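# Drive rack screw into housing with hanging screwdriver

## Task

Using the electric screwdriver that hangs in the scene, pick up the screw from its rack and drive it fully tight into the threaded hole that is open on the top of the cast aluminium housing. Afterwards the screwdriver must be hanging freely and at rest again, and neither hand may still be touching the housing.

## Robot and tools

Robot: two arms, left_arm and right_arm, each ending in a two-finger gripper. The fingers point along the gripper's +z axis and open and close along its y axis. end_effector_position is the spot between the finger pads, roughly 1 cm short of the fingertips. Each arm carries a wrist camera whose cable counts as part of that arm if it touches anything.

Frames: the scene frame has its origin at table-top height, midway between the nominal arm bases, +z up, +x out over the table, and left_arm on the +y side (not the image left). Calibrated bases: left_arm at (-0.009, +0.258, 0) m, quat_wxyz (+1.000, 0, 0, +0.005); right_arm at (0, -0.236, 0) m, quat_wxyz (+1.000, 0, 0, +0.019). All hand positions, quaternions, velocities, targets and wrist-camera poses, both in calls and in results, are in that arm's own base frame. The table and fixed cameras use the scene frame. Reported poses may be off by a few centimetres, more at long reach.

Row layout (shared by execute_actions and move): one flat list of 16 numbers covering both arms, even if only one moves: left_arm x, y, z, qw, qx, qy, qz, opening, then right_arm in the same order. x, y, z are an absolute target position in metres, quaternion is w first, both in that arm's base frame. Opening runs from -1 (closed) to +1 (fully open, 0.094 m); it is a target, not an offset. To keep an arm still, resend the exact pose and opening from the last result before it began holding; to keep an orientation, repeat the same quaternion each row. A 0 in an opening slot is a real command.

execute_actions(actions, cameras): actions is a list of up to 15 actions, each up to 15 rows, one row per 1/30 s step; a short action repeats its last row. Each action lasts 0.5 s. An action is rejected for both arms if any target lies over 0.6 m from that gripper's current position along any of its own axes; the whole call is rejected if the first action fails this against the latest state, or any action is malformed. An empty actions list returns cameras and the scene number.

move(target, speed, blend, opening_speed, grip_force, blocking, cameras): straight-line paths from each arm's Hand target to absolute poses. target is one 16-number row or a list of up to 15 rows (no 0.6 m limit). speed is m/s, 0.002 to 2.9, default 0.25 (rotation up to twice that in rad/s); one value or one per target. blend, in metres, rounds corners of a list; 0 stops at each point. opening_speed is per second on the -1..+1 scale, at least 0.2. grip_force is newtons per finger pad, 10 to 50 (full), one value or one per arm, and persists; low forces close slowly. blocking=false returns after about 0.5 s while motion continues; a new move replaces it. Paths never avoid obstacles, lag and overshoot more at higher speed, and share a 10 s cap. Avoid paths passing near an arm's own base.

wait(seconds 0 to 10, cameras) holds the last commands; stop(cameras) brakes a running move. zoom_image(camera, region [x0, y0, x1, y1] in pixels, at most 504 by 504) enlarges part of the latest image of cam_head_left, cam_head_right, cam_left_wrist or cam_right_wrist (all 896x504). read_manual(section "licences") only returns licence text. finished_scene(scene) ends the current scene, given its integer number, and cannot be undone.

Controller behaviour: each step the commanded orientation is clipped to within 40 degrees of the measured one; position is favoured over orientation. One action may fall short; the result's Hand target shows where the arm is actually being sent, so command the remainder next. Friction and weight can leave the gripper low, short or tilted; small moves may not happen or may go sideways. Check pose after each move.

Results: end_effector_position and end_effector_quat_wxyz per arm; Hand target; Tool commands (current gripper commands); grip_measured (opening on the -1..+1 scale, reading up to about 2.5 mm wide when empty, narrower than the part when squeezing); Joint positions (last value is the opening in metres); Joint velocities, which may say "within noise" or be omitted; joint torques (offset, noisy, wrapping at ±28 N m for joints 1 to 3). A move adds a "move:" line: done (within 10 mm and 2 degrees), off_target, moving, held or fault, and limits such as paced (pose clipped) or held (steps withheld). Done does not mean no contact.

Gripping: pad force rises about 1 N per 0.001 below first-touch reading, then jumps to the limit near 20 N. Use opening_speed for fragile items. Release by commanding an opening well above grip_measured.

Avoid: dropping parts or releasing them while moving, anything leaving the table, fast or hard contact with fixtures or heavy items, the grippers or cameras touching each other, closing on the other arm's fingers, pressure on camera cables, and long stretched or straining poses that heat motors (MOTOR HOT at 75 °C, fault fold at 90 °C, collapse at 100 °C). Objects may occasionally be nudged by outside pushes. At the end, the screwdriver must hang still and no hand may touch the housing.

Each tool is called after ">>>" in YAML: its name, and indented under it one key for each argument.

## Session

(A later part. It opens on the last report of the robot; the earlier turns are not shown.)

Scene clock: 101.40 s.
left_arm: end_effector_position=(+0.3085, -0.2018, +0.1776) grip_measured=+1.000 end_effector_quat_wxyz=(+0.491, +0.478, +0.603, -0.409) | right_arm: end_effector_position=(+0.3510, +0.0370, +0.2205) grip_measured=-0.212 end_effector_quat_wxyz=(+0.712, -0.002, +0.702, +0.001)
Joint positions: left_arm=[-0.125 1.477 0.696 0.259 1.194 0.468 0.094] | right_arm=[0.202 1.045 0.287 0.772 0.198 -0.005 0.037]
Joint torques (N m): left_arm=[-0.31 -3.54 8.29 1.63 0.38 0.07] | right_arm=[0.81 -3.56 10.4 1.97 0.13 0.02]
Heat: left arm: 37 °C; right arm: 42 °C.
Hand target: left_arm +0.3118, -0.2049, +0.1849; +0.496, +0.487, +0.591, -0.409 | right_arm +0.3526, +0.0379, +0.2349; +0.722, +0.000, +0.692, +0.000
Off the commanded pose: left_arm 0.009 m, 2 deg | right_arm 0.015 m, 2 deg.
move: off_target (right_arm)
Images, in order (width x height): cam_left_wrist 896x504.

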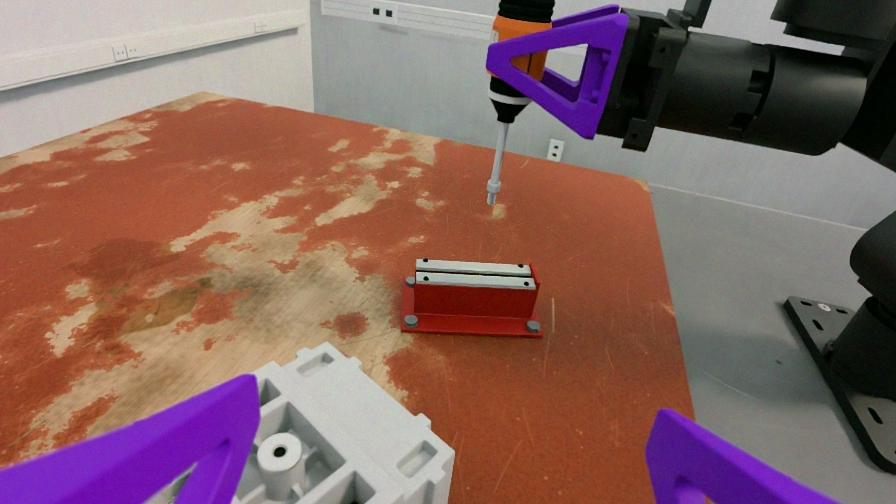

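>>> move:
  target:
    - [0.345,-0.0,0.192,0.496,0.4873,0.591,-0.4089,1,0.353,0.05,0.265,0.7218,0,0.6921,0,-1]
    - [0.345,-0.0,0.192,0.496,0.4873,0.591,-0.4089,1,0.40,0.265,0.265,0.7047,-0.1498,0.6757,0.1562,-1]
    - [0.345,-0.0,0.192,0.496,0.4873,0.591,-0.4089,1,0.403,0.267,0.245,0.7047,-0.1498,0.6757,0.1562,-1]
  speed: 0.2
  cameras: ["all"]

>>> zoom_image:
  camera: "cam_left_wrist"
  region: [350, 120, 600, 370]

Scene clock: 114.03 s.
left_arm: end_effector_position=(+0.3404, -0.0039, +0.1889) grip_measured=+1.000 end_effector_quat_wxyz=(+0.611, +0.359, +0.617, -0.343) | right_arm: end_effector_position=(+0.4043, +0.2592, +0.2517) grip_measured=-0.212 end_effector_quat_wxyz=(+0.710, -0.135, +0.676, +0.148)
Joint positions: left_arm=[0.525 1.637 0.913 -0.421 1.551 1.161 0.094] | right_arm=[0.664 1.592 0.77 0.874 0.261 -0.005 0.037]
Joint torques (N m): left_arm=[0.51 -4.26 7.69 0.83 0.5 0.05] | right_arm=[0.57 -6.11 7.53 2.15 -0.28 0.01]
Heat: left arm: 37 °C; right arm: 42 °C.
Hand target: left_arm +0.3451, -0.0005, +0.1920; +0.614, +0.363, +0.615, -0.336 | right_arm +0.4028, +0.2668, +0.2450; +0.705, -0.150, +0.676, +0.156
Off the commanded pose: left_arm 0.007 m, 21 deg | right_arm 0.010 m, 2 deg.
move: off_target (left_arm)

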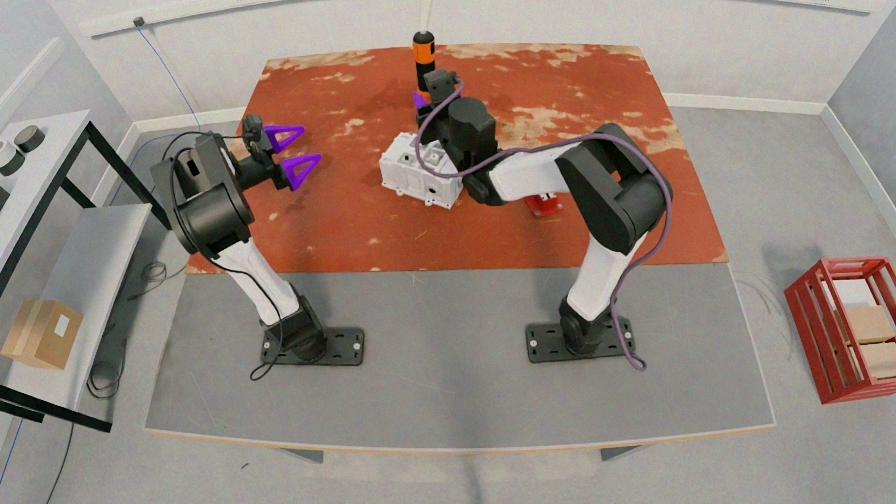

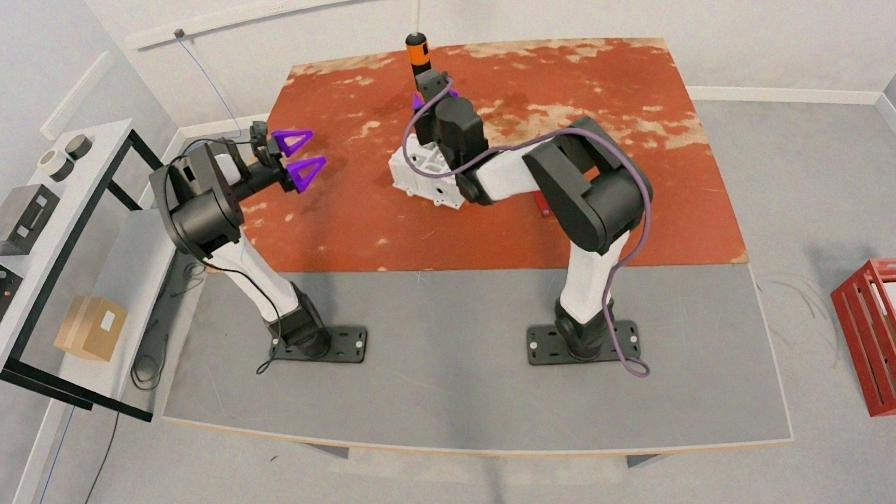

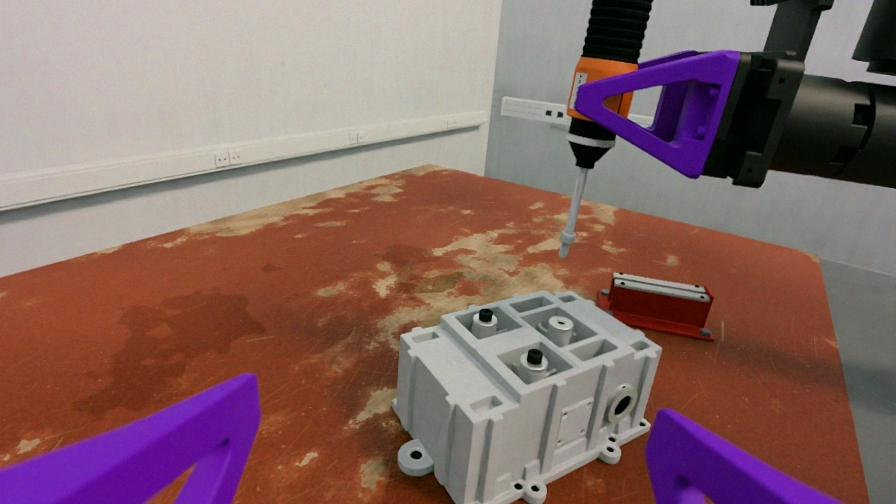

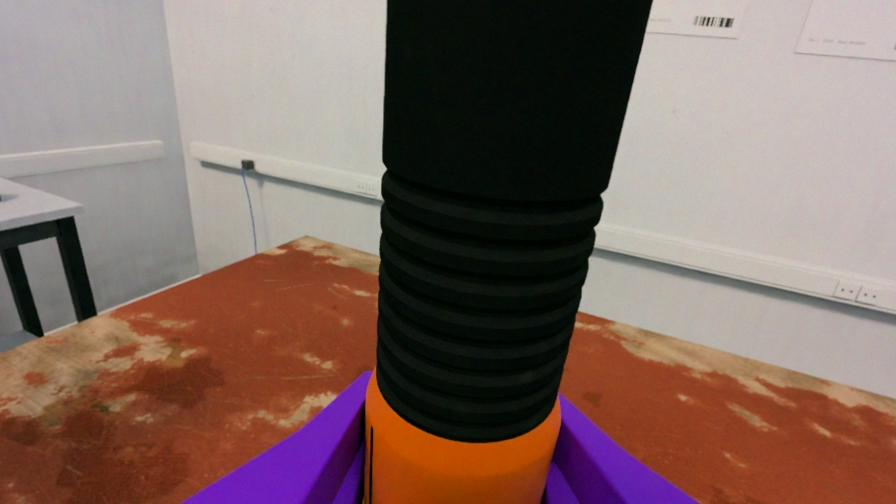

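Scaled by 2.016 from the camera's 896x504 image, which has a finer 1280x720 frame.

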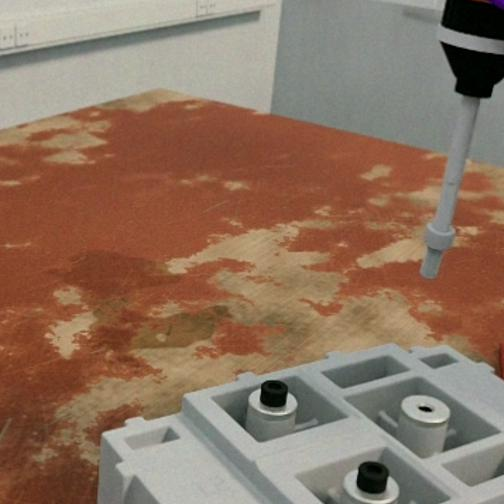

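>>> move:
  target: [0.345,-0.0,0.192,0.611,0.359,0.617,-0.343,1,0.402,0.273,0.211,0.7047,-0.1498,0.6757,0.1562,-1]
  speed: 0.15
  cameras: ["cam_left_wrist"]

>>> zoom_image:
  camera: "cam_left_wrist"
  region: [450, 200, 650, 400]

>>> move:
  target: [0.21,-0.14,0.2,0.633,0.133,0.7544,-0.1116,1,0.402,0.273,0.211,0.7047,-0.1498,0.6757,0.1562,-1]
  speed: 0.3
  cameras: ["cam_left_wrist"]

>>> zoom_image:
  camera: "cam_left_wrist"
  region: [350, 150, 600, 400]

Scene clock: 130.53 s.
left_arm: end_effector_position=(+0.3404, -0.0040, +0.1889) grip_measured=+1.000 end_effector_quat_wxyz=(+0.610, +0.357, +0.618, -0.345) | right_arm: end_effector_position=(+0.4053, +0.2668, +0.2205) grip_measured=-0.212 end_effector_quat_wxyz=(+0.712, -0.137, +0.672, +0.153)
Joint positions: left_arm=[0.525 1.637 0.913 -0.422 1.551 1.155 0.094] | right_arm=[0.675 1.703 0.725 1.039 0.261 -0.005 0.037]
Joint torques (N m): left_arm=[0.65 -4.27 7.43 0.91 0.53 -0.07] | right_arm=[1.02 -6.84 6.24 2.08 -0.11 0.02]
Heat: left arm: 39 °C; right arm: 41 °C.
Hand target: left_arm +0.3449, +0.0000, +0.1920; +0.612, +0.357, +0.617, -0.342 | right_arm +0.4019, +0.2729, +0.2110; +0.705, -0.150, +0.676, +0.156
Off the commanded pose: left_arm 0.007 m, 0 deg | right_arm 0.012 m, 2 deg.
move: off_target (right_arm)
Images, in order (width x height): cam_left_wrist 896x504.

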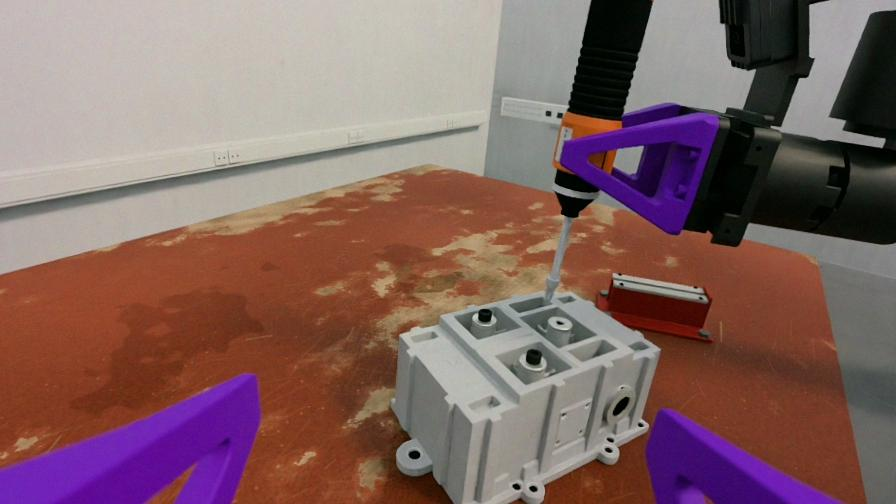

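Scaled by 2.520 from the camera's 896x504 image, which has a finer 1280x720 frame.

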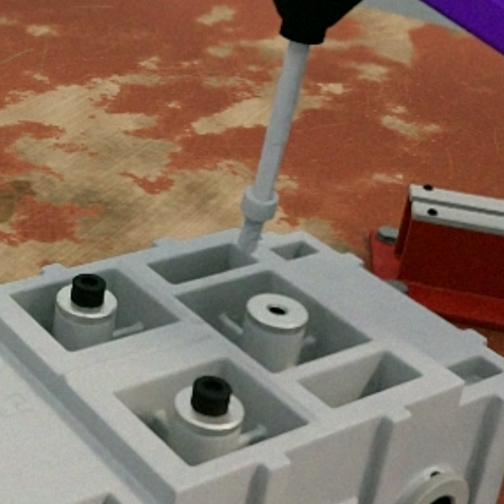

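Scene clock: 133.23 s.
left_arm: end_effector_position=(+0.2074, -0.1367, +0.1798) grip_measured=+1.000 end_effector_quat_wxyz=(+0.619, +0.150, +0.765, -0.095) | right_arm: end_effector_position=(+0.4053, +0.2668, +0.2206) grip_measured=-0.212 end_effector_quat_wxyz=(+0.712, -0.137, +0.672, +0.153)
Joint positions: left_arm=[-1.028 0.343 0.245 -0.18 -0.662 -0.133 0.094] | right_arm=[0.675 1.703 0.725 1.039 0.261 -0.005 0.037]
Joint torques (N m): left_arm=[-0.39 2.07 9.5 2.39 -0.18 -0.11] | right_arm=[1.03 -6.89 6.2 2.06 -0.11 -0.03]
Heat: left arm: 39 °C; right arm: 41 °C.
Hand target: left_arm +0.2087, -0.1390, +0.1998; +0.633, +0.133, +0.754, -0.112 | right_arm +0.4019, +0.2728, +0.2110; +0.705, -0.150, +0.676, +0.156
Off the commanded pose: left_arm 0.021 m, 3 deg | right_arm 0.012 m, 2 deg.
move: off_target (left_arm, right_arm)
Images, in order (width x height): cam_left_wrist 896x504.

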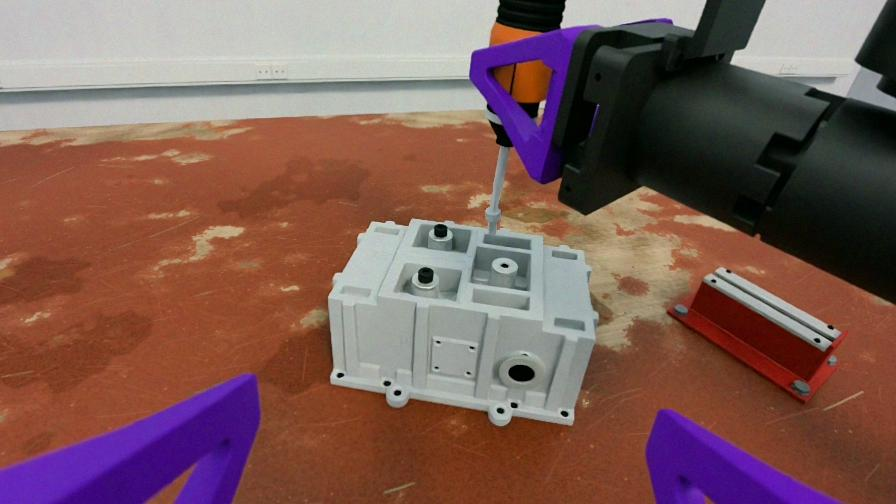

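Scaled by 2.016 from the camera's 896x504 image, which has a finer 1280x720 frame.

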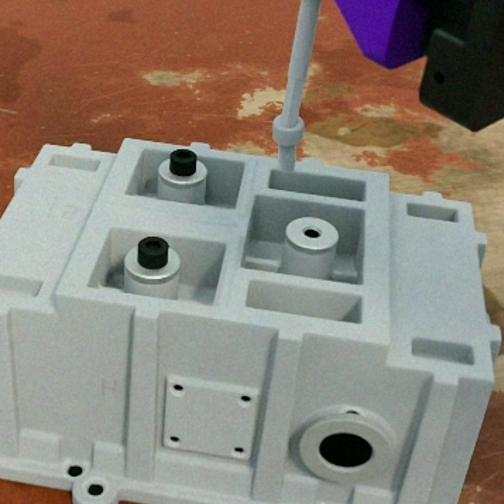

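>>> move:
  target: [0.21,-0.14,0.2,0.633,0.133,0.7544,-0.1116,1,0.396,0.2685,0.211,0.6903,-0.153,0.6903,0.153,-1]
  speed: 0.1
  cameras: ["cam_left_wrist"]

>>> zoom_image:
  camera: "cam_left_wrist"
  region: [400, 150, 600, 350]

>>> move:
  target: [0.345,-0.0,0.192,0.611,0.359,0.617,-0.343,1,0.396,0.2685,0.211,0.6903,-0.153,0.6903,0.153,-1]
  speed: 0.3
  cameras: ["cam_left_wrist"]

>>> zoom_image:
  camera: "cam_left_wrist"
  region: [450, 200, 650, 400]

Scene clock: 152.43 s.
left_arm: end_effector_position=(+0.2075, -0.1365, +0.1800) grip_measured=+1.000 end_effector_quat_wxyz=(+0.619, +0.149, +0.765, -0.095) | right_arm: end_effector_position=(+0.4034, +0.2653, +0.2080) grip_measured=-0.212 end_effector_quat_wxyz=(+0.694, -0.145, +0.690, +0.145)
Joint positions: left_arm=[-1.028 0.343 0.245 -0.179 -0.664 -0.134 0.094] | right_arm=[0.675 1.691 0.715 0.982 0.261 -0.003 0.037]
Joint torques (N m): left_arm=[-0.42 2.09 9.48 2.4 -0.18 -0.1] | right_arm=[1.09 -10.88 6.01 1.82 -0.11 0.07]
Heat: left arm: 43 °C; right arm: 43 °C.
Hand target: left_arm +0.2087, -0.1390, +0.1998; +0.633, +0.133, +0.755, -0.112 | right_arm +0.3962, +0.2685, +0.2109; +0.691, -0.153, +0.690, +0.153
Off the commanded pose: left_arm 0.020 m, 3 deg | right_arm 0.009 m, 1 deg.
move: off_target (left_arm)
Images, in order (width x height): cam_left_wrist 896x504.

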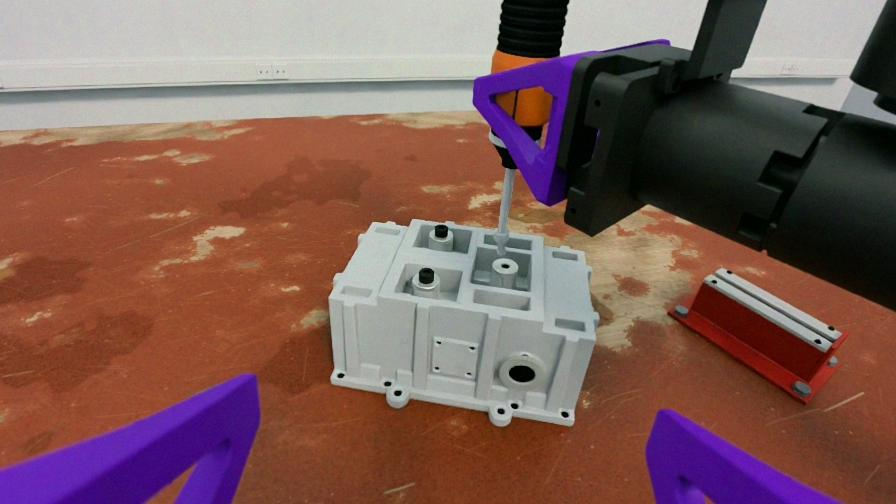

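Scaled by 2.520 from the camera's 896x504 image, which has a finer 1280x720 frame.

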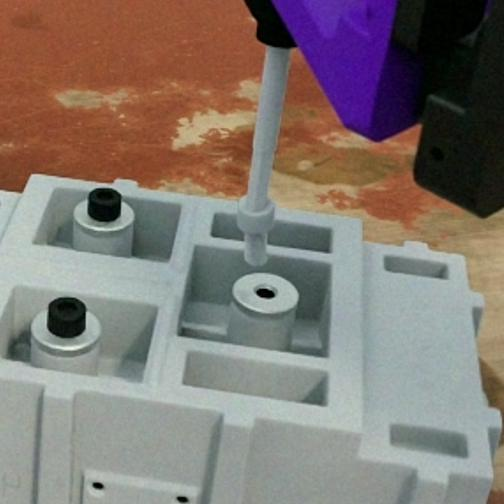

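Scene clock: 154.70 s.
left_arm: end_effector_position=(+0.3416, +0.0005, +0.1871) grip_measured=+1.000 end_effector_quat_wxyz=(+0.614, +0.344, +0.623, -0.342) | right_arm: end_effector_position=(+0.4034, +0.2653, +0.2079) grip_measured=-0.212 end_effector_quat_wxyz=(+0.694, -0.145, +0.690, +0.145)
Joint positions: left_arm=[0.536 1.587 0.704 0.359 1.546 0.521 0.094] | right_arm=[0.675 1.691 0.715 0.982 0.261 -0.003 0.037]
Joint torques (N m): left_arm=[-0.46 -3.9 7.69 1.34 0.38 0.06] | right_arm=[1.13 -11.02 6.11 1.84 -0.11 0.08]
Heat: left arm: 43 °C; right arm: 43 °C.
Hand target: left_arm +0.3450, -0.0001, +0.1920; +0.616, +0.355, +0.614, -0.343 | right_arm +0.3962, +0.2685, +0.2109; +0.691, -0.153, +0.690, +0.153
Off the commanded pose: left_arm 0.006 m, 2 deg | right_arm 0.009 m, 1 deg.
move: done
Images, in order (width x height): cam_left_wrist 896x504.

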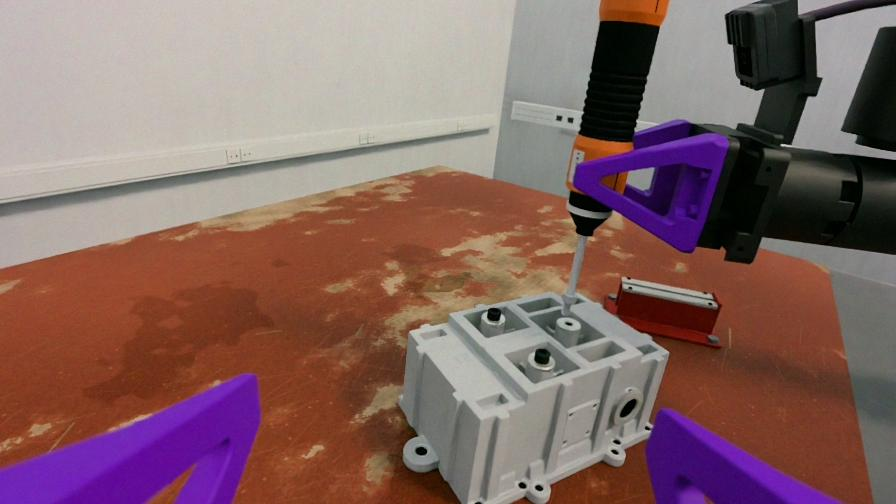

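Scaled by 2.520 from the camera's 896x504 image, which has a finer 1280x720 frame.

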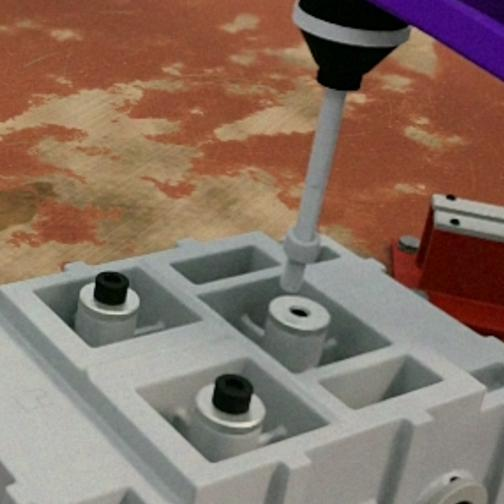

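>>> move:
  target: [0.345,-0.0,0.192,0.611,0.359,0.617,-0.343,1,0.392,0.266,0.205,0.6903,-0.153,0.6903,0.153,-1]
  speed: 0.1
  cameras: ["cam_left_wrist"]

>>> zoom_image:
  camera: "cam_left_wrist"
  region: [520, 260, 620, 360]

>>> move:
  target: [0.21,-0.14,0.2,0.633,0.133,0.7544,-0.1116,1,0.392,0.266,0.205,0.6903,-0.153,0.6903,0.153,-1]
  speed: 0.3
  cameras: ["cam_left_wrist"]

>>> zoom_image:
  camera: "cam_left_wrist"
  region: [450, 200, 550, 300]

Scene clock: 164.27 s.
left_arm: end_effector_position=(+0.3415, +0.0005, +0.1870) grip_measured=+1.000 end_effector_quat_wxyz=(+0.614, +0.344, +0.623, -0.342) | right_arm: end_effector_position=(+0.3995, +0.2631, +0.1996) grip_measured=-0.212 end_effector_quat_wxyz=(+0.689, -0.148, +0.695, +0.143)
Joint positions: left_arm=[0.536 1.587 0.704 0.357 1.546 0.523 0.094] | right_arm=[0.677 1.69 0.689 0.991 0.261 -0.002 0.037]
Joint torques (N m): left_arm=[-0.5 -3.93 7.73 1.37 0.41 0.06] | right_arm=[1.2 -10.65 5.68 2.02 -0.08 0.1]
Heat: left arm: 42 °C; right arm: 43 °C.
Hand target: left_arm +0.3449, -0.0002, +0.1919; +0.616, +0.354, +0.614, -0.343 | right_arm +0.3922, +0.2660, +0.2050; +0.690, -0.153, +0.690, +0.153
Off the commanded pose: left_arm 0.006 m, 2 deg | right_arm 0.010 m, 1 deg.
move: done
Images, in order (width x height): cam_left_wrist 896x504.

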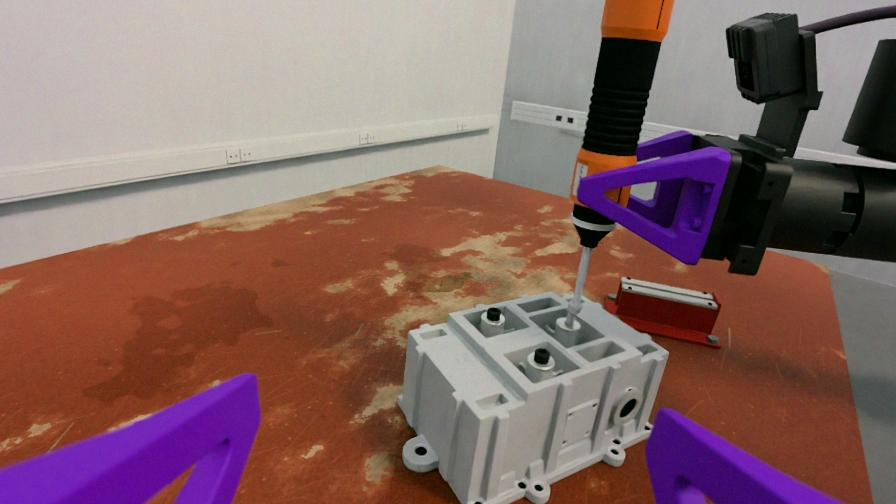

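Scaled by 5.040 from the camera's 896x504 image, which has a finer 1280x720 frame.

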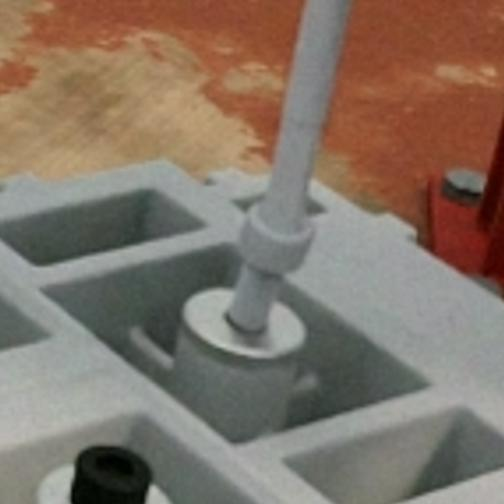

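Scene clock: 166.87 s.
left_arm: end_effector_position=(+0.2081, -0.1373, +0.1821) grip_measured=+1.000 end_effector_quat_wxyz=(+0.621, +0.148, +0.764, -0.098) | right_arm: end_effector_position=(+0.3995, +0.2631, +0.1996) grip_measured=-0.212 end_effector_quat_wxyz=(+0.689, -0.148, +0.695, +0.143)
Joint positions: left_arm=[-1.025 0.347 0.246 -0.168 -0.661 -0.132 0.094] | right_arm=[0.677 1.69 0.689 0.991 0.261 -0.002 0.037]
Joint torques (N m): left_arm=[-0.44 2.04 9.37 2.32 -0.22 -0.12] | right_arm=[1.26 -10.62 5.67 2.03 -0.07 0.1]
Heat: left arm: 42 °C; right arm: 43 °C.
Hand target: left_arm +0.2091, -0.1394, +0.1999; +0.633, +0.133, +0.754, -0.112 | right_arm +0.3922, +0.2660, +0.2050; +0.690, -0.153, +0.690, +0.153
Off the commanded pose: left_arm 0.018 m, 3 deg | right_arm 0.010 m, 1 deg.
move: off_target (left_arm)
Images, in order (width x height): cam_left_wrist 896x504.

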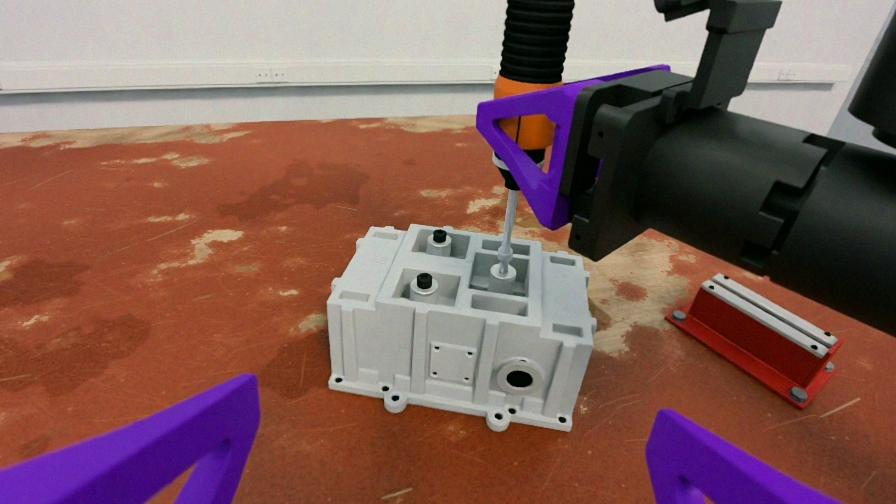

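Scaled by 5.040 from the camera's 896x504 image, which has a finer 1280x720 frame.

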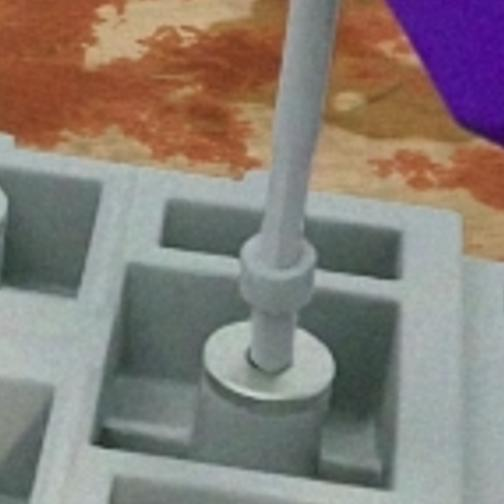

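>>> move:
  target:
    - [0.21,-0.14,0.2,0.633,0.133,0.7544,-0.1116,1,0.393,0.268,0.205,0.6903,-0.153,0.6903,0.153,-1]
    - [0.21,-0.14,0.2,0.633,0.133,0.7544,-0.1116,1,0.393,0.268,0.198,0.6903,-0.153,0.6903,0.153,-1]
  speed: 0.03
  cameras: ["cam_left_wrist"]

>>> zoom_image:
  camera: "cam_left_wrist"
  region: [450, 200, 550, 300]

Scene clock: 171.97 s.
left_arm: end_effector_position=(+0.2082, -0.1371, +0.1821) grip_measured=+1.000 end_effector_quat_wxyz=(+0.621, +0.147, +0.764, -0.097) | right_arm: end_effector_position=(+0.3978, +0.2640, +0.2039) grip_measured=-0.212 end_effector_quat_wxyz=(+0.696, -0.146, +0.688, +0.148)
Joint positions: left_arm=[-1.025 0.347 0.246 -0.168 -0.662 -0.132 0.094] | right_arm=[0.68 1.69 0.684 1.018 0.261 -0.002 0.037]
Joint torques (N m): left_arm=[-0.46 2.03 9.37 2.31 -0.19 -0.11] | right_arm=[1.13 -7.91 5.65 2.08 -0.05 0.1]
Heat: left arm: 42 °C; right arm: 43 °C.
Hand target: left_arm +0.2090, -0.1393, +0.1999; +0.633, +0.133, +0.754, -0.112 | right_arm +0.3930, +0.2680, +0.1980; +0.690, -0.153, +0.690, +0.153
Off the commanded pose: left_arm 0.018 m, 3 deg | right_arm 0.009 m, 1 deg.
move: off_target (left_arm)
Images, in order (width x height): cam_left_wrist 896x504.

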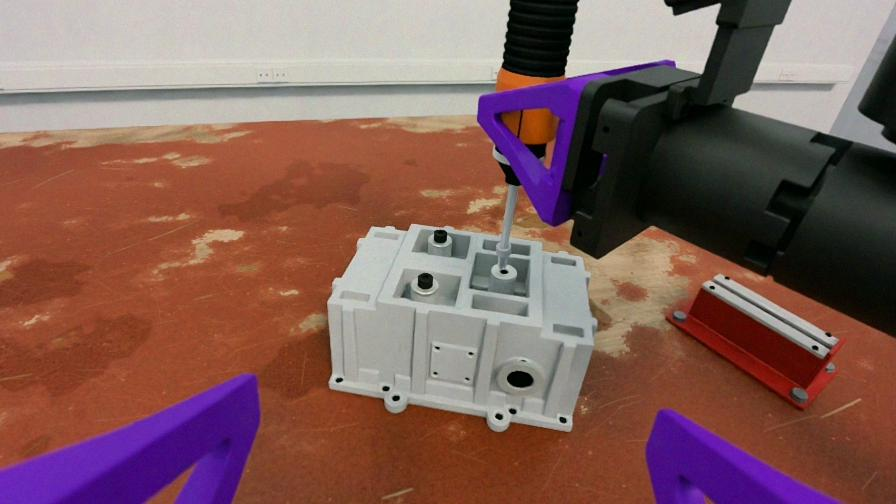

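Scaled by 5.040 from the camera's 896x504 image, which has a finer 1280x720 frame.

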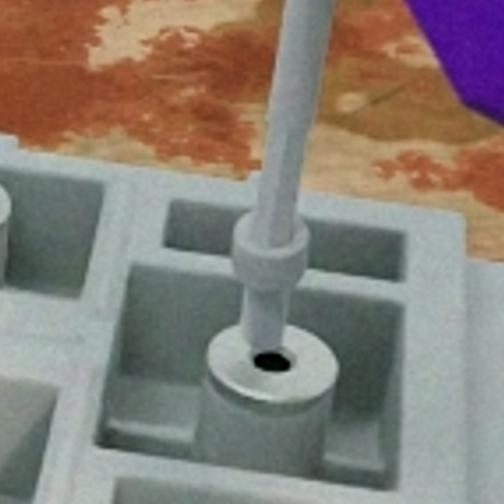

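>>> move:
  target: [0.21,-0.14,0.2,0.633,0.133,0.7544,-0.1116,1,0.393,0.2665,0.1985,0.6903,-0.153,0.6903,0.153,-1]
  speed: 0.05
  cameras: ["cam_left_wrist"]

>>> zoom_image:
  camera: "cam_left_wrist"
  region: [450, 200, 550, 300]

Scene clock: 176.83 s.
left_arm: end_effector_position=(+0.2082, -0.1370, +0.1822) grip_measured=+1.000 end_effector_quat_wxyz=(+0.621, +0.147, +0.764, -0.097) | right_arm: end_effector_position=(+0.3978, +0.2640, +0.2040) grip_measured=-0.212 end_effector_quat_wxyz=(+0.696, -0.146, +0.687, +0.148)
Joint positions: left_arm=[-1.025 0.347 0.246 -0.168 -0.662 -0.133 0.094] | right_arm=[0.68 1.69 0.684 1.018 0.261 -0.002 0.037]
Joint torques (N m): left_arm=[-0.46 2.02 9.36 2.32 -0.18 -0.11] | right_arm=[0.88 -8.27 5.6 2.08 -0.11 0.08]
Heat: left arm: 42 °C; right arm: 43 °C.
Hand target: left_arm +0.2090, -0.1393, +0.1999; +0.633, +0.133, +0.754, -0.112 | right_arm +0.3930, +0.2665, +0.1985; +0.690, -0.153, +0.690, +0.153
Off the commanded pose: left_arm 0.018 m, 3 deg | right_arm 0.008 m, 1 deg.
move: off_target (left_arm)
Images, in order (width x height): cam_left_wrist 896x504.

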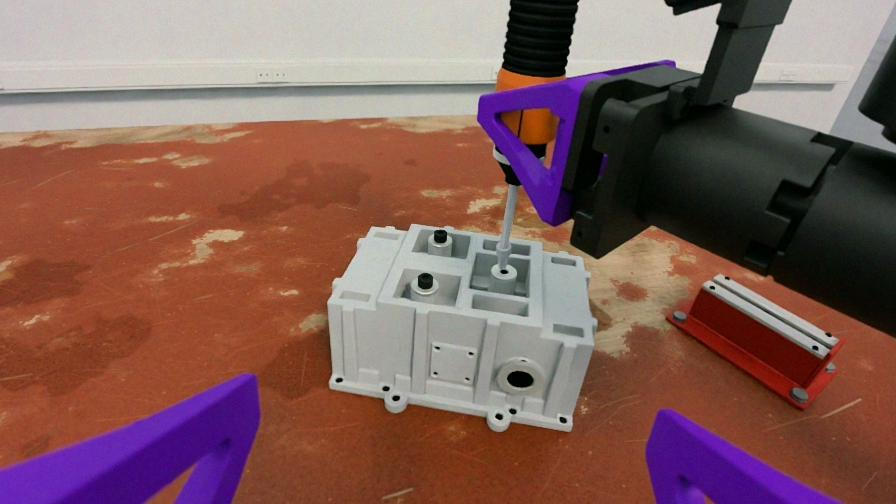

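Scaled by 5.040 from the camera's 896x504 image, which has a finer 1280x720 frame.

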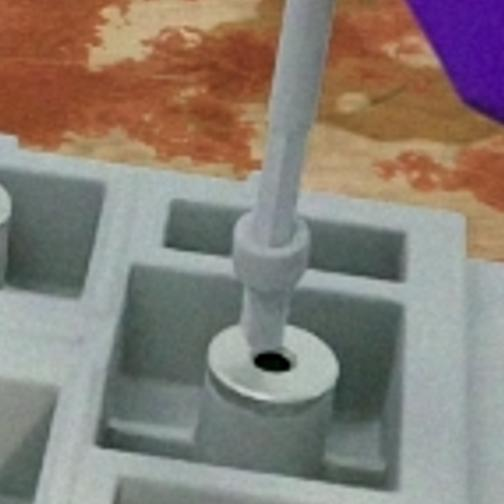

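>>> move:
  target: [0.21,-0.14,0.2,0.633,0.133,0.7544,-0.1116,1,0.393,0.263,0.195,0.6903,-0.153,0.6903,0.153,-1]
  speed: 0.05
  cameras: ["cam_left_wrist"]

>>> zoom_image:
  camera: "cam_left_wrist"
  region: [450, 200, 550, 300]

Scene clock: 189.53 s.
left_arm: end_effector_position=(+0.2082, -0.1370, +0.1822) grip_measured=+1.000 end_effector_quat_wxyz=(+0.621, +0.147, +0.764, -0.097) | right_arm: end_effector_position=(+0.3954, +0.2621, +0.2007) grip_measured=-0.212 end_effector_quat_wxyz=(+0.696, -0.146, +0.688, +0.148)
Joint positions: left_arm=[-1.025 0.347 0.246 -0.168 -0.662 -0.133 0.094] | right_arm=[0.68 1.69 0.667 1.035 0.261 -0.002 0.037]
Joint torques (N m): left_arm=[-0.49 2.03 9.4 2.31 -0.18 -0.11] | right_arm=[0.13 -7.73 5.78 2.05 -0.16 0.09]
Heat: left arm: 42 °C; right arm: 44 °C.
Hand target: left_arm +0.2090, -0.1393, +0.1999; +0.633, +0.133, +0.754, -0.112 | right_arm +0.3929, +0.2630, +0.1951; +0.690, -0.153, +0.690, +0.153
Off the commanded pose: left_arm 0.018 m, 3 deg | right_arm 0.006 m, 1 deg.
move: off_target (left_arm)
Images, in order (width x height): cam_left_wrist 896x504.

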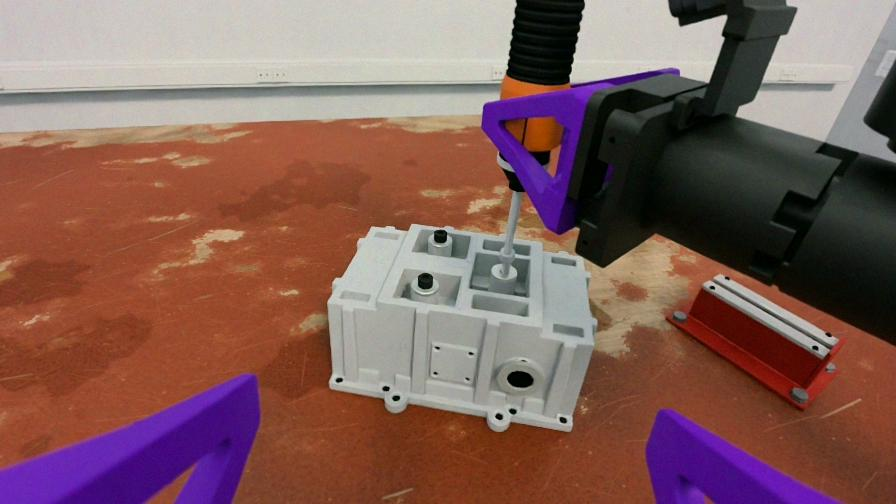

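Scaled by 5.040 from the camera's 896x504 image, which has a finer 1280x720 frame.

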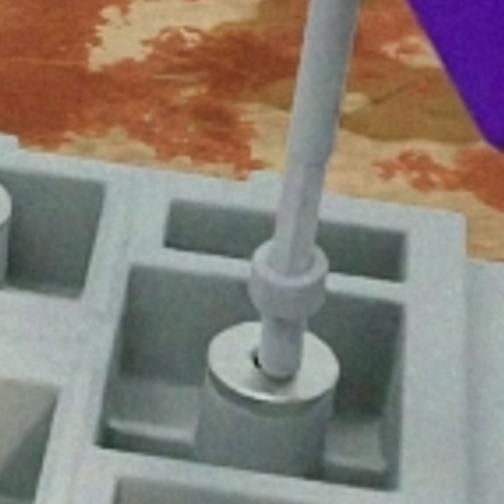

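>>> move:
  target:
    - [0.21,-0.14,0.2,0.633,0.133,0.7544,-0.1116,1,0.3965,0.2645,0.213,0.6903,-0.153,0.6903,0.153,-1]
    - [0.21,-0.14,0.2,0.633,0.133,0.7544,-0.1116,1,0.3965,0.265,0.198,0.6903,-0.153,0.6903,0.153,-1]
  speed: 0.08
  cameras: ["cam_left_wrist"]

>>> zoom_image:
  camera: "cam_left_wrist"
  region: [450, 200, 550, 300]

Scene clock: 195.00 s.
left_arm: end_effector_position=(+0.2082, -0.1370, +0.1822) grip_measured=+1.000 end_effector_quat_wxyz=(+0.621, +0.147, +0.764, -0.097) | right_arm: end_effector_position=(+0.3962, +0.2606, +0.2072) grip_measured=-0.212 end_effector_quat_wxyz=(+0.698, -0.144, +0.686, +0.148)
Joint positions: left_arm=[-1.025 0.347 0.246 -0.168 -0.662 -0.133 0.094] | right_arm=[0.677 1.673 0.675 1.017 0.261 -0.002 0.037]
Joint torques (N m): left_arm=[-0.47 1.99 9.4 2.32 -0.18 -0.1] | right_arm=[0.17 -5.83 6.93 2.09 -0.17 0.12]
Heat: left arm: 43 °C; right arm: 44 °C.
Hand target: left_arm +0.2090, -0.1393, +0.1999; +0.633, +0.133, +0.754, -0.112 | right_arm +0.3963, +0.2648, +0.1981; +0.690, -0.153, +0.690, +0.153
Off the commanded pose: left_arm 0.018 m, 3 deg | right_arm 0.010 m, 2 deg.
move: off_target (left_arm)
Images, in order (width x height): cam_left_wrist 896x504.

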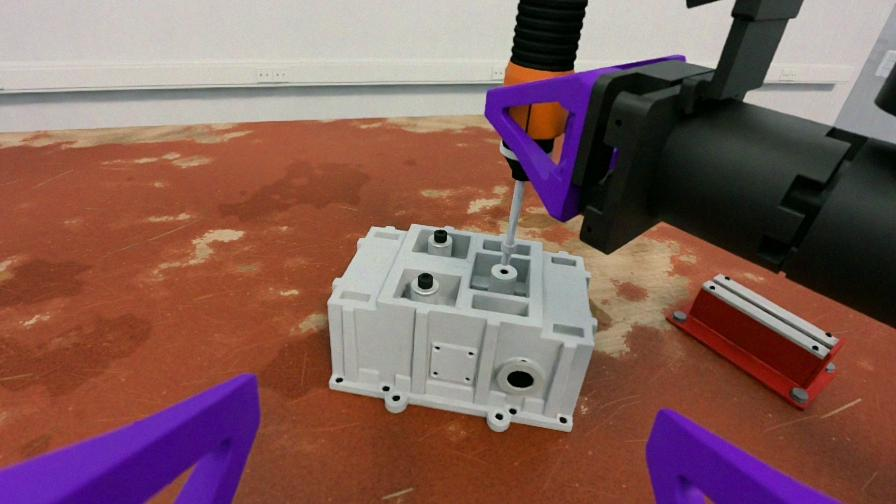

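Scaled by 5.040 from the camera's 896x504 image, which has a finer 1280x720 frame.

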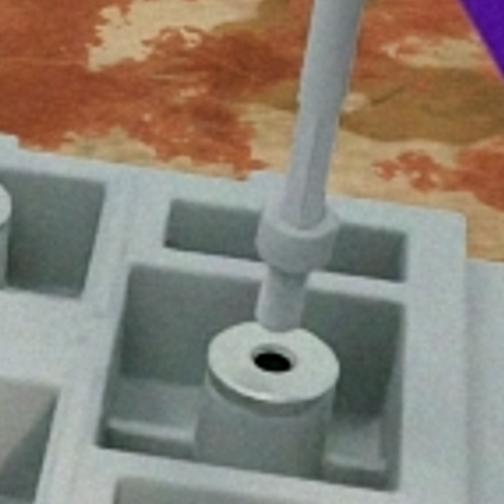

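>>> move:
  target: [0.21,-0.14,0.2,0.633,0.133,0.7544,-0.1116,1,0.3975,0.265,0.191,0.6903,-0.153,0.6903,0.153,-1]
  speed: 0.08
  cameras: ["cam_left_wrist"]

>>> zoom_image:
  camera: "cam_left_wrist"
  region: [450, 200, 550, 300]

Scene clock: 200.30 s.
left_arm: end_effector_position=(+0.2082, -0.1370, +0.1822) grip_measured=+1.000 end_effector_quat_wxyz=(+0.621, +0.147, +0.764, -0.097) | right_arm: end_effector_position=(+0.3981, +0.2621, +0.2028) grip_measured=-0.212 end_effector_quat_wxyz=(+0.700, -0.143, +0.684, +0.149)
Joint positions: left_arm=[-1.025 0.347 0.246 -0.168 -0.662 -0.133 0.094] | right_arm=[0.677 1.701 0.675 1.051 0.261 -0.002 0.037]
Joint torques (N m): left_arm=[-0.44 1.99 9.39 2.31 -0.18 -0.11] | right_arm=[0.12 -6.23 6.04 2.08 -0.21 0.08]
Heat: left arm: 43 °C; right arm: 44 °C.
Hand target: left_arm +0.2090, -0.1393, +0.1999; +0.633, +0.133, +0.754, -0.112 | right_arm +0.3973, +0.2649, +0.1911; +0.690, -0.153, +0.691, +0.153
Off the commanded pose: left_arm 0.018 m, 3 deg | right_arm 0.012 m, 2 deg.
move: off_target (left_arm, right_arm)
Images, in order (width x height): cam_left_wrist 896x504.

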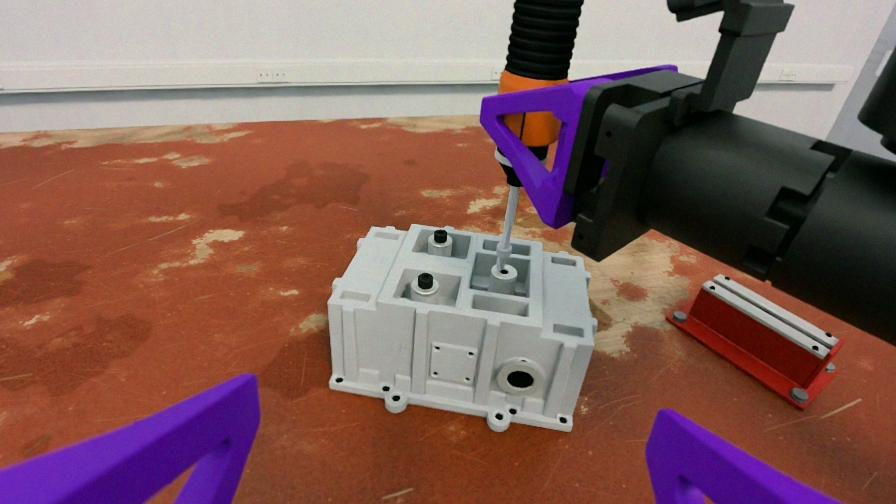

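Scaled by 5.040 from the camera's 896x504 image, which has a finer 1280x720 frame.

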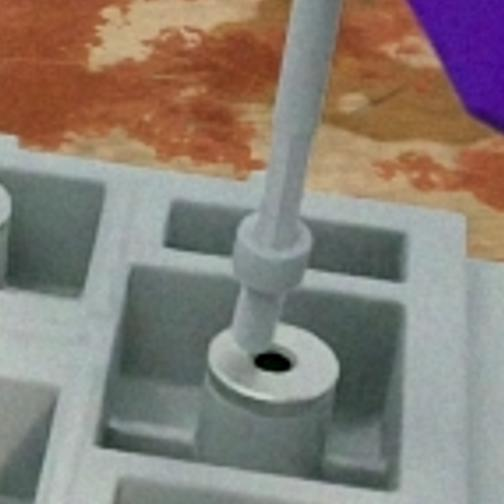

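>>> move:
  target:
    - [0.21,-0.14,0.2,0.633,0.133,0.7544,-0.1116,1,0.395,0.262,0.205,0.6903,-0.153,0.6903,0.153,-1]
    - [0.21,-0.14,0.2,0.633,0.133,0.7544,-0.1116,1,0.394,0.261,0.196,0.6903,-0.153,0.6903,0.153,-1]
  speed: 0.08
  cameras: ["cam_left_wrist"]

>>> zoom_image:
  camera: "cam_left_wrist"
  region: [450, 200, 550, 300]

Scene clock: 209.03 s.
left_arm: end_effector_position=(+0.2082, -0.1370, +0.1822) grip_measured=+1.000 end_effector_quat_wxyz=(+0.621, +0.147, +0.764, -0.097) | right_arm: end_effector_position=(+0.3972, +0.2594, +0.1999) grip_measured=-0.212 end_effector_quat_wxyz=(+0.695, -0.144, +0.689, +0.145)
Joint positions: left_arm=[-1.025 0.347 0.246 -0.168 -0.662 -0.133 0.094] | right_arm=[0.673 1.69 0.667 1.032 0.261 -0.002 0.037]
Joint torques (N m): left_arm=[-0.51 2.04 9.37 2.31 -0.17 -0.1] | right_arm=[0.03 -8.29 5.57 2.08 -0.23 0.1]
Heat: left arm: 43 °C; right arm: 44 °C.
Hand target: left_arm +0.2090, -0.1393, +0.1999; +0.633, +0.133, +0.754, -0.112 | right_arm +0.3940, +0.2610, +0.1959; +0.690, -0.153, +0.690, +0.153
Off the commanded pose: left_arm 0.018 m, 3 deg | right_arm 0.005 m, 1 deg.
move: off_target (left_arm)
Images, in order (width x height): cam_left_wrist 896x504.

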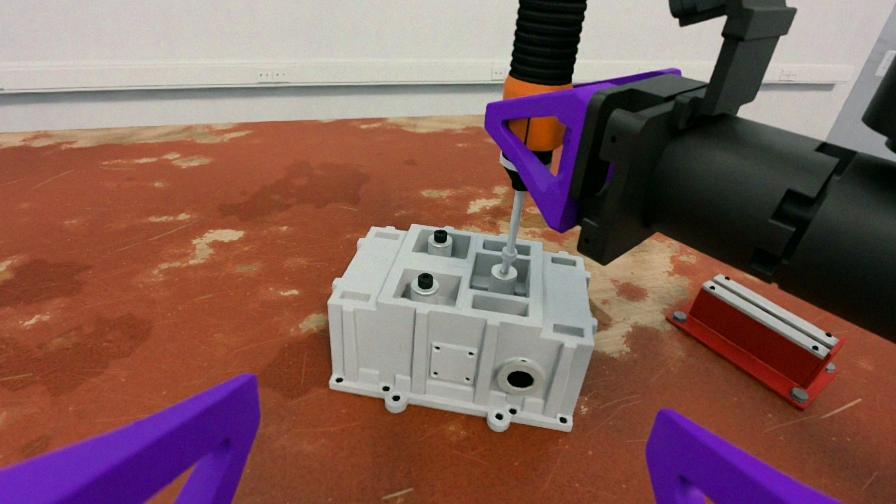

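Scaled by 5.040 from the camera's 896x504 image, which has a finer 1280x720 frame.

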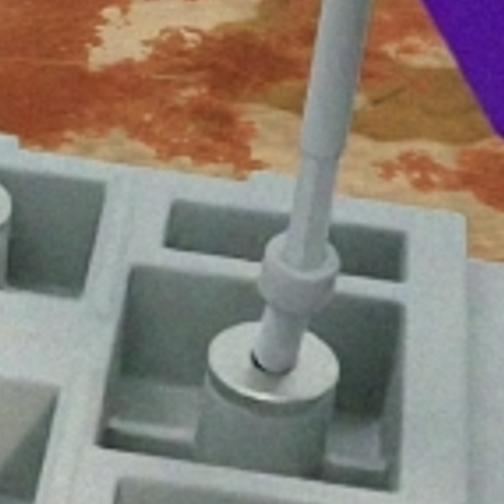

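>>> move:
  target: [0.21,-0.14,0.2,0.633,0.133,0.7544,-0.1116,1,0.395,0.2645,0.194,0.6903,-0.153,0.6903,0.153,-1]
  speed: 0.05
  cameras: ["cam_left_wrist"]

>>> zoom_image:
  camera: "cam_left_wrist"
  region: [450, 200, 550, 300]

Scene clock: 213.37 s.
left_arm: end_effector_position=(+0.2082, -0.1370, +0.1822) grip_measured=+1.000 end_effector_quat_wxyz=(+0.621, +0.147, +0.764, -0.097) | right_arm: end_effector_position=(+0.3972, +0.2594, +0.2013) grip_measured=-0.212 end_effector_quat_wxyz=(+0.697, -0.143, +0.687, +0.146)
Joint positions: left_arm=[-1.025 0.347 0.246 -0.168 -0.662 -0.133 0.094] | right_arm=[0.673 1.69 0.667 1.038 0.261 -0.002 0.037]
Joint torques (N m): left_arm=[-0.5 2.02 9.42 2.32 -0.18 -0.1] | right_arm=[0.64 -6.82 6.39 2.05 -0.16 0.08]
Heat: left arm: 43 °C; right arm: 44 °C.
Hand target: left_arm +0.2090, -0.1393, +0.1999; +0.633, +0.133, +0.754, -0.112 | right_arm +0.3949, +0.2643, +0.1940; +0.690, -0.153, +0.690, +0.153
Off the commanded pose: left_arm 0.018 m, 3 deg | right_arm 0.009 m, 2 deg.
move: off_target (left_arm)
Images, in order (width x height): cam_left_wrist 896x504.

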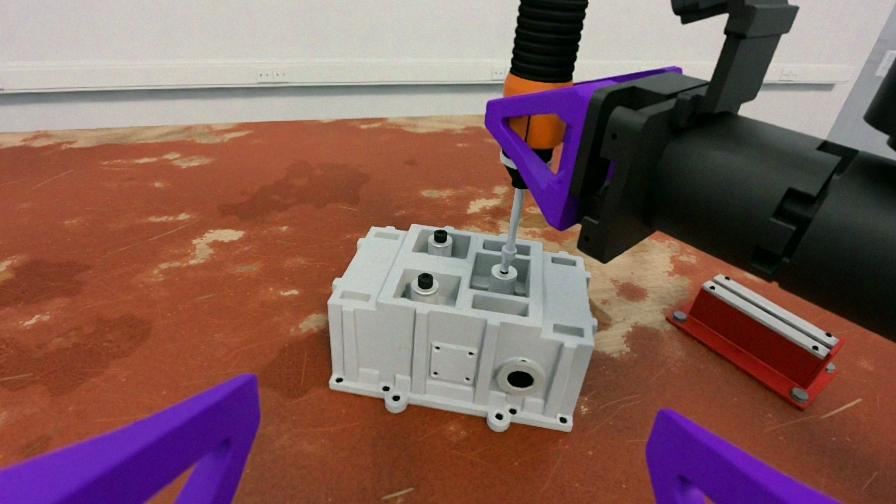

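Scaled by 5.040 from the camera's 896x504 image, which has a finer 1280x720 frame.

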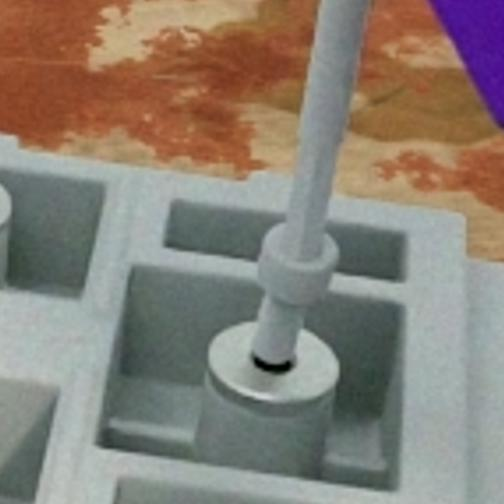

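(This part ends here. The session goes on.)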